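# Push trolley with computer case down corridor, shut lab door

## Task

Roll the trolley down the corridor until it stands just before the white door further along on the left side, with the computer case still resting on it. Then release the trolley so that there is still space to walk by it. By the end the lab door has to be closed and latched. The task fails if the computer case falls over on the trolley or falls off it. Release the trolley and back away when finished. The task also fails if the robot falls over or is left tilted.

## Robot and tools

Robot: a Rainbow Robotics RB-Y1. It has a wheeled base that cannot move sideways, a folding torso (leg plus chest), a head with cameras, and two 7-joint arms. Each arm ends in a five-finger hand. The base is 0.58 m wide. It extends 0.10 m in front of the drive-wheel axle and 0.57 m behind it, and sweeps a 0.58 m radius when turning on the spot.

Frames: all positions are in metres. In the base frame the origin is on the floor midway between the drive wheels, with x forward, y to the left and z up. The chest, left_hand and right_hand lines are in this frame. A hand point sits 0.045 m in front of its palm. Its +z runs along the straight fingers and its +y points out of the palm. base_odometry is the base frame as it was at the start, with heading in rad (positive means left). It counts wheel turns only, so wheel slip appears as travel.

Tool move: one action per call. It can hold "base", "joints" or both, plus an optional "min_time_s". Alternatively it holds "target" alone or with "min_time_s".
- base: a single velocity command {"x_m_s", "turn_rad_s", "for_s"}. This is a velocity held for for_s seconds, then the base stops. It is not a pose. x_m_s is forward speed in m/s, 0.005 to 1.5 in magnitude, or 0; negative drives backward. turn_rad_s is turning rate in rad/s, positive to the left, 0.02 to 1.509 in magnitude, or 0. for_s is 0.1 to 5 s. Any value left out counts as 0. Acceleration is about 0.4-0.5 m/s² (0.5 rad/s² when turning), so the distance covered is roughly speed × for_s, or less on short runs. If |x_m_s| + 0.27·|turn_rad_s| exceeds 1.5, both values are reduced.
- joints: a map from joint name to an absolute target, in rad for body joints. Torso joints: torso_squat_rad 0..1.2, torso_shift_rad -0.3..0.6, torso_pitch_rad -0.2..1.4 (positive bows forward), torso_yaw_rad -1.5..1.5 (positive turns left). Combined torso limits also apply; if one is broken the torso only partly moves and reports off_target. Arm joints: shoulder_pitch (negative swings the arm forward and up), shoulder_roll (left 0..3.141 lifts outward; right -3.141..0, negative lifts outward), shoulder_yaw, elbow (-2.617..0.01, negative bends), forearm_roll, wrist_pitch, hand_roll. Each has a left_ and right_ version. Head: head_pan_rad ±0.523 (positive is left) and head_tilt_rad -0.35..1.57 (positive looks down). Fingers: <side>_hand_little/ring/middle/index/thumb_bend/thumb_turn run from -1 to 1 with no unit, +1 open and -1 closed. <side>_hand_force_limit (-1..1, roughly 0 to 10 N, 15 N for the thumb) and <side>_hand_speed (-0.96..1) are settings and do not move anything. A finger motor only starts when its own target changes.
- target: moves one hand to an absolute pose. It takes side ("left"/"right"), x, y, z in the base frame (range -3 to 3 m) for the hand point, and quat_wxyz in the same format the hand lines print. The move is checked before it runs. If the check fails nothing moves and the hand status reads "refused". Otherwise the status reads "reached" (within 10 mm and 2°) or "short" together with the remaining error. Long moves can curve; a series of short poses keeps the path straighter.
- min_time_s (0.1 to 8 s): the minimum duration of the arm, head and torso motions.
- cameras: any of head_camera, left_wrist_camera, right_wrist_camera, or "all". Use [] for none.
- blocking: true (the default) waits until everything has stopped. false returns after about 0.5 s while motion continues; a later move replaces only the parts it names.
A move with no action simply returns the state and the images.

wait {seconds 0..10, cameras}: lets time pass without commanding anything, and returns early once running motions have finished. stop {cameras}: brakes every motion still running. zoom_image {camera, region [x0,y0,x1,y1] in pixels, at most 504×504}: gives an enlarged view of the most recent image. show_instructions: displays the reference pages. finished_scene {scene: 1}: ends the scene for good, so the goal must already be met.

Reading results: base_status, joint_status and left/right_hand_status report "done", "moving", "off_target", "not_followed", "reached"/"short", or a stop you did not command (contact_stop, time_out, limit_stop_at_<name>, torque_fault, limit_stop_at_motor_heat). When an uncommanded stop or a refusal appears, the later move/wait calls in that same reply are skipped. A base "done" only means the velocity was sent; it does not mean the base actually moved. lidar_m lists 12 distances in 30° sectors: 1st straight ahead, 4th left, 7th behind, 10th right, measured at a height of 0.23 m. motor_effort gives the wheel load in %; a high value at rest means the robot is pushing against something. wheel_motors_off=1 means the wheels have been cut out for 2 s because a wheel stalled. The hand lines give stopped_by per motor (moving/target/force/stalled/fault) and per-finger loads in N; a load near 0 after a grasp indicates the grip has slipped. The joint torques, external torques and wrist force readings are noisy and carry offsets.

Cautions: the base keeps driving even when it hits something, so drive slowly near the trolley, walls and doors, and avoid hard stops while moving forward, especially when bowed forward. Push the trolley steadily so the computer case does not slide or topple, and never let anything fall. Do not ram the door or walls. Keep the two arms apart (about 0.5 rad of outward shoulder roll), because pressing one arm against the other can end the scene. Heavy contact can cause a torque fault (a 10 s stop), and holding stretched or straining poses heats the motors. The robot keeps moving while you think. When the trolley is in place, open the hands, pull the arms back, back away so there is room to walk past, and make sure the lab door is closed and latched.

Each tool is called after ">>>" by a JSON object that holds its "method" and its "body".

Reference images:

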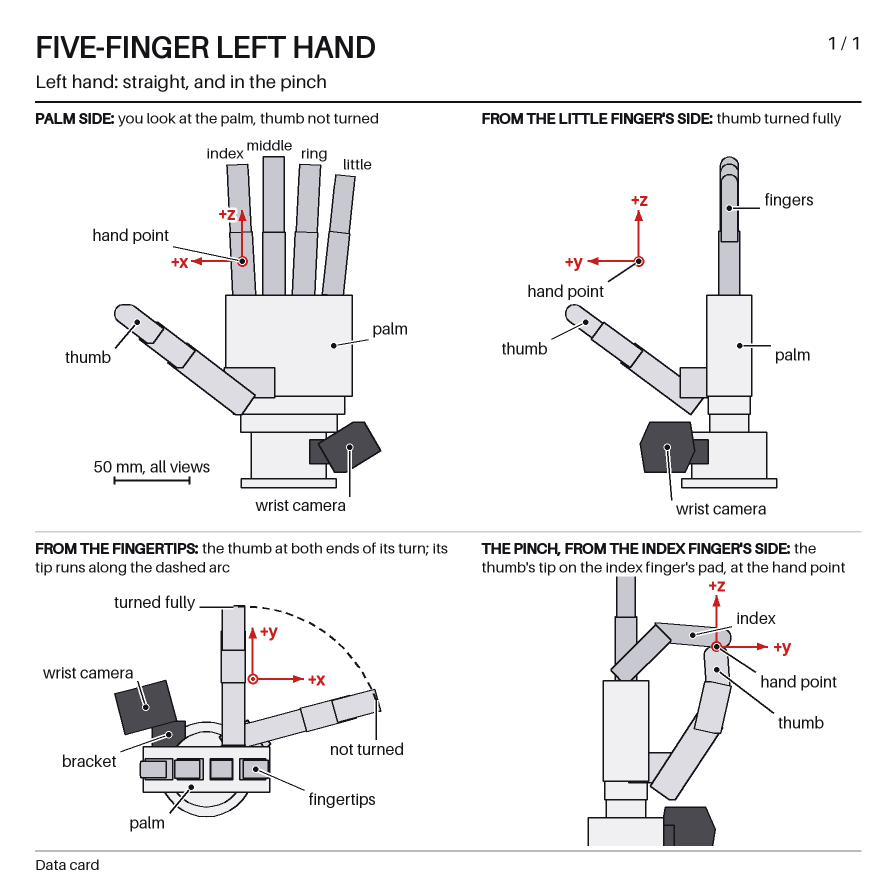

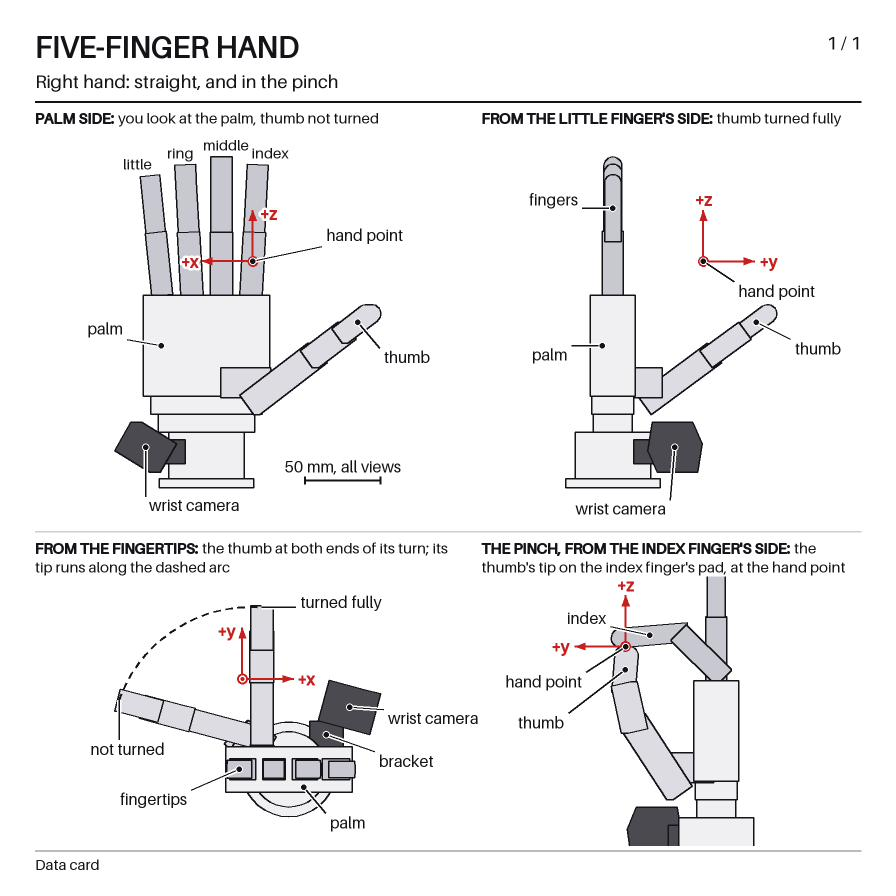

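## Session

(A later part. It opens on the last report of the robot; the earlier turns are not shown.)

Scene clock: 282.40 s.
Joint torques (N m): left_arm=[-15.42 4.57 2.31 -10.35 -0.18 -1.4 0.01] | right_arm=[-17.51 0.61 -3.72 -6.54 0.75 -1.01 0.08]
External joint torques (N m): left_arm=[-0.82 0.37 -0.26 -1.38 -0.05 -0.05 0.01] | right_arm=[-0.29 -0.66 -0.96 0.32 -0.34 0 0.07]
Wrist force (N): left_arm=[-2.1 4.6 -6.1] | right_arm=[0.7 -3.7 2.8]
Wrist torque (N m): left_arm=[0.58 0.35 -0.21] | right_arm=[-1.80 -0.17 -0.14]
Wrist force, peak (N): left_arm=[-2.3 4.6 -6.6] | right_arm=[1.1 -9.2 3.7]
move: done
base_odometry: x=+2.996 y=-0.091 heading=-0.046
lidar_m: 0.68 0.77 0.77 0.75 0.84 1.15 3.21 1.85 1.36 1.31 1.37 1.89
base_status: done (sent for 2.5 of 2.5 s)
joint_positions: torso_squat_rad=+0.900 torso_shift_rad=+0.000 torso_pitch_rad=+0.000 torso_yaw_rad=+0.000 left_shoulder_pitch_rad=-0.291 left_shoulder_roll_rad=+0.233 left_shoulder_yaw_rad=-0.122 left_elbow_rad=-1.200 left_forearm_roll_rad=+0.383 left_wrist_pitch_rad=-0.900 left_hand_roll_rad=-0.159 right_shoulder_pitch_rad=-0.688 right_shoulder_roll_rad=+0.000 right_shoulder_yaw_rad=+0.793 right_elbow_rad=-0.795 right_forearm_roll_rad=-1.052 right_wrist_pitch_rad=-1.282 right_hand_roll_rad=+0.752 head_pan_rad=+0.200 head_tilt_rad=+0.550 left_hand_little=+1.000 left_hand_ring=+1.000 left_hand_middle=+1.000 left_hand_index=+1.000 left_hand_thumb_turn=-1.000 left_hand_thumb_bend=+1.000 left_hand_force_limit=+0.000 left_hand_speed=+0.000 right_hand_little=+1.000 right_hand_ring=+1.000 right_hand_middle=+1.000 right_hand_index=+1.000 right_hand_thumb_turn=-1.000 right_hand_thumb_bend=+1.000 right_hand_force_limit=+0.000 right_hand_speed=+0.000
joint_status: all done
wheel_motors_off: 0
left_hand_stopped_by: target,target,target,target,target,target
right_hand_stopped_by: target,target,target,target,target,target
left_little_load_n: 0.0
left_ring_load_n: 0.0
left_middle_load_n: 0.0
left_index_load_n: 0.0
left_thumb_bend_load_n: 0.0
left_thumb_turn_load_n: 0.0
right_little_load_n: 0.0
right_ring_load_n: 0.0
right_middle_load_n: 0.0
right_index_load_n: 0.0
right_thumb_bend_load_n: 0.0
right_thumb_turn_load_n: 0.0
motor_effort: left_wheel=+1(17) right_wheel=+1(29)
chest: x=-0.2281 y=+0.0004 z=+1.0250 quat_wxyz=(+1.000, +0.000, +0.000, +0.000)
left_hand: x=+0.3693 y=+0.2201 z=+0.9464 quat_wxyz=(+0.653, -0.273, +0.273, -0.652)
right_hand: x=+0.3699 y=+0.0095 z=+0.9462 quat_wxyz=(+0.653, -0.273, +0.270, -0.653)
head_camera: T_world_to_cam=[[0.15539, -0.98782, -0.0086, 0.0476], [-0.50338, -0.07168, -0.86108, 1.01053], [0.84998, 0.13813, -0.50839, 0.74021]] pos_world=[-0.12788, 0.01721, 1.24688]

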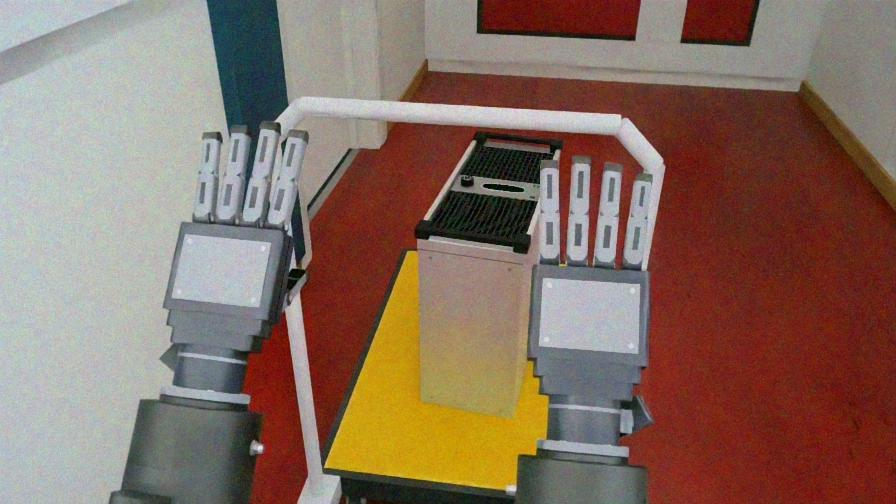

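>>> {"method": "zoom_image", "body": {"camera": "head_camera", "region": [200, 0, 600, 300]}}

>>> {"method": "move", "body": {"base": {"x_m_s": -0.3, "for_s": 2.0}, "joints": {"head_tilt_rad": 0.45, "head_pan_rad": 0.1}, "cameras": ["head_camera"]}}

Scaled by 1.260 from the camera's image (finer frame: 1280x720).

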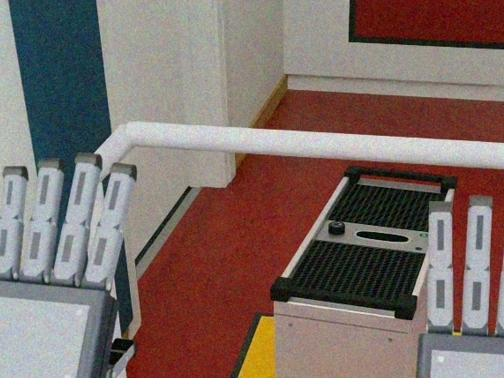

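Scene clock: 287.37 s.
Joint torques (N m): left_arm=[-15.79 4.82 2.19 -10.14 -0.16 -1.46 0.1] | right_arm=[-18.01 0.76 -3.92 -6.72 0.95 -0.98 -0.05]
External joint torques (N m): left_arm=[-1.18 0.62 -0.38 -1.17 -0.04 -0.1 0.11] | right_arm=[-0.78 -0.52 -1.17 0.15 -0.13 0.03 -0.05]
Wrist force (N): left_arm=[-2.2 4.6 -6.1] | right_arm=[0.8 -3.4 2.7]
Wrist torque (N m): left_arm=[0.58 0.36 -0.20] | right_arm=[-1.74 -0.13 -0.13]
Wrist force, peak (N): left_arm=[-2.1 5.6 -6.4] | right_arm=[1.6 -4.2 3.2]
move: done
base_odometry: x=+2.396 y=-0.064 heading=-0.046
lidar_m: 1.27 1.05 0.83 0.81 0.84 1.16 3.29 1.84 1.35 1.30 1.37 1.89
base_status: done (sent for 2 of 2 s)
joint_positions: torso_squat_rad=+0.900 torso_shift_rad=+0.000 torso_pitch_rad=+0.000 torso_yaw_rad=+0.000 left_shoulder_pitch_rad=-0.291 left_shoulder_roll_rad=+0.233 left_shoulder_yaw_rad=-0.122 left_elbow_rad=-1.200 left_forearm_roll_rad=+0.383 left_wrist_pitch_rad=-0.900 left_hand_roll_rad=-0.159 right_shoulder_pitch_rad=-0.688 right_shoulder_roll_rad=+0.000 right_shoulder_yaw_rad=+0.793 right_elbow_rad=-0.795 right_forearm_roll_rad=-1.052 right_wrist_pitch_rad=-1.282 right_hand_roll_rad=+0.752 head_pan_rad=+0.100 head_tilt_rad=+0.450 left_hand_little=+1.000 left_hand_ring=+1.000 left_hand_middle=+1.000 left_hand_index=+1.000 left_hand_thumb_turn=-1.000 left_hand_thumb_bend=+1.000 left_hand_force_limit=+0.000 left_hand_speed=+0.000 right_hand_little=+1.000 right_hand_ring=+1.000 right_hand_middle=+1.000 right_hand_index=+1.000 right_hand_thumb_turn=-1.000 right_hand_thumb_bend=+1.000 right_hand_force_limit=+0.000 right_hand_speed=+0.000
joint_status: all done
wheel_motors_off: 0
left_hand_stopped_by: target,target,target,target,target,target
right_hand_stopped_by: target,target,target,target,target,target
left_little_load_n: 0.0
left_ring_load_n: 0.0
left_middle_load_n: 0.0
left_index_load_n: 0.0
left_thumb_bend_load_n: 0.0
left_thumb_turn_load_n: 0.0
right_little_load_n: 0.0
right_ring_load_n: 0.0
right_middle_load_n: 0.0
right_index_load_n: 0.0
right_thumb_bend_load_n: 0.0
right_thumb_turn_load_n: 0.0
motor_effort: left_wheel=+2(24) right_wheel=+2(27)
chest: x=-0.2280 y=+0.0004 z=+1.0250 quat_wxyz=(+1.000, +0.000, +0.000, +0.000)
left_hand: x=+0.3693 y=+0.2201 z=+0.9464 quat_wxyz=(+0.653, -0.273, +0.273, -0.652)
right_hand: x=+0.3699 y=+0.0095 z=+0.9462 quat_wxyz=(+0.653, -0.273, +0.270, -0.653)
head_camera: T_world_to_cam=[[0.0572, -0.99828, -0.01295, 0.03269], [-0.41997, -0.01229, -0.90746, 1.08444], [0.90573, 0.05735, -0.41995, 0.64339]] pos_world=[-0.12918, 0.00906, 1.25469]

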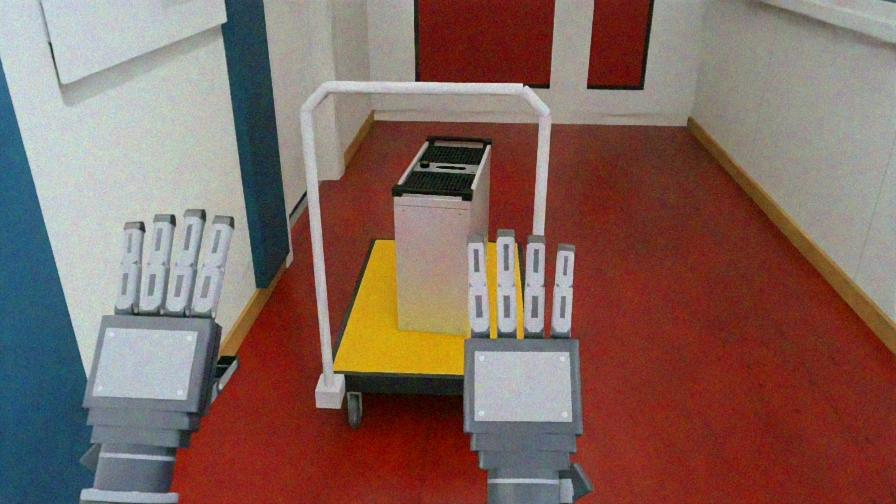

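>>> {"method": "finished_scene", "body": {}}

The scene is finished: the task was done.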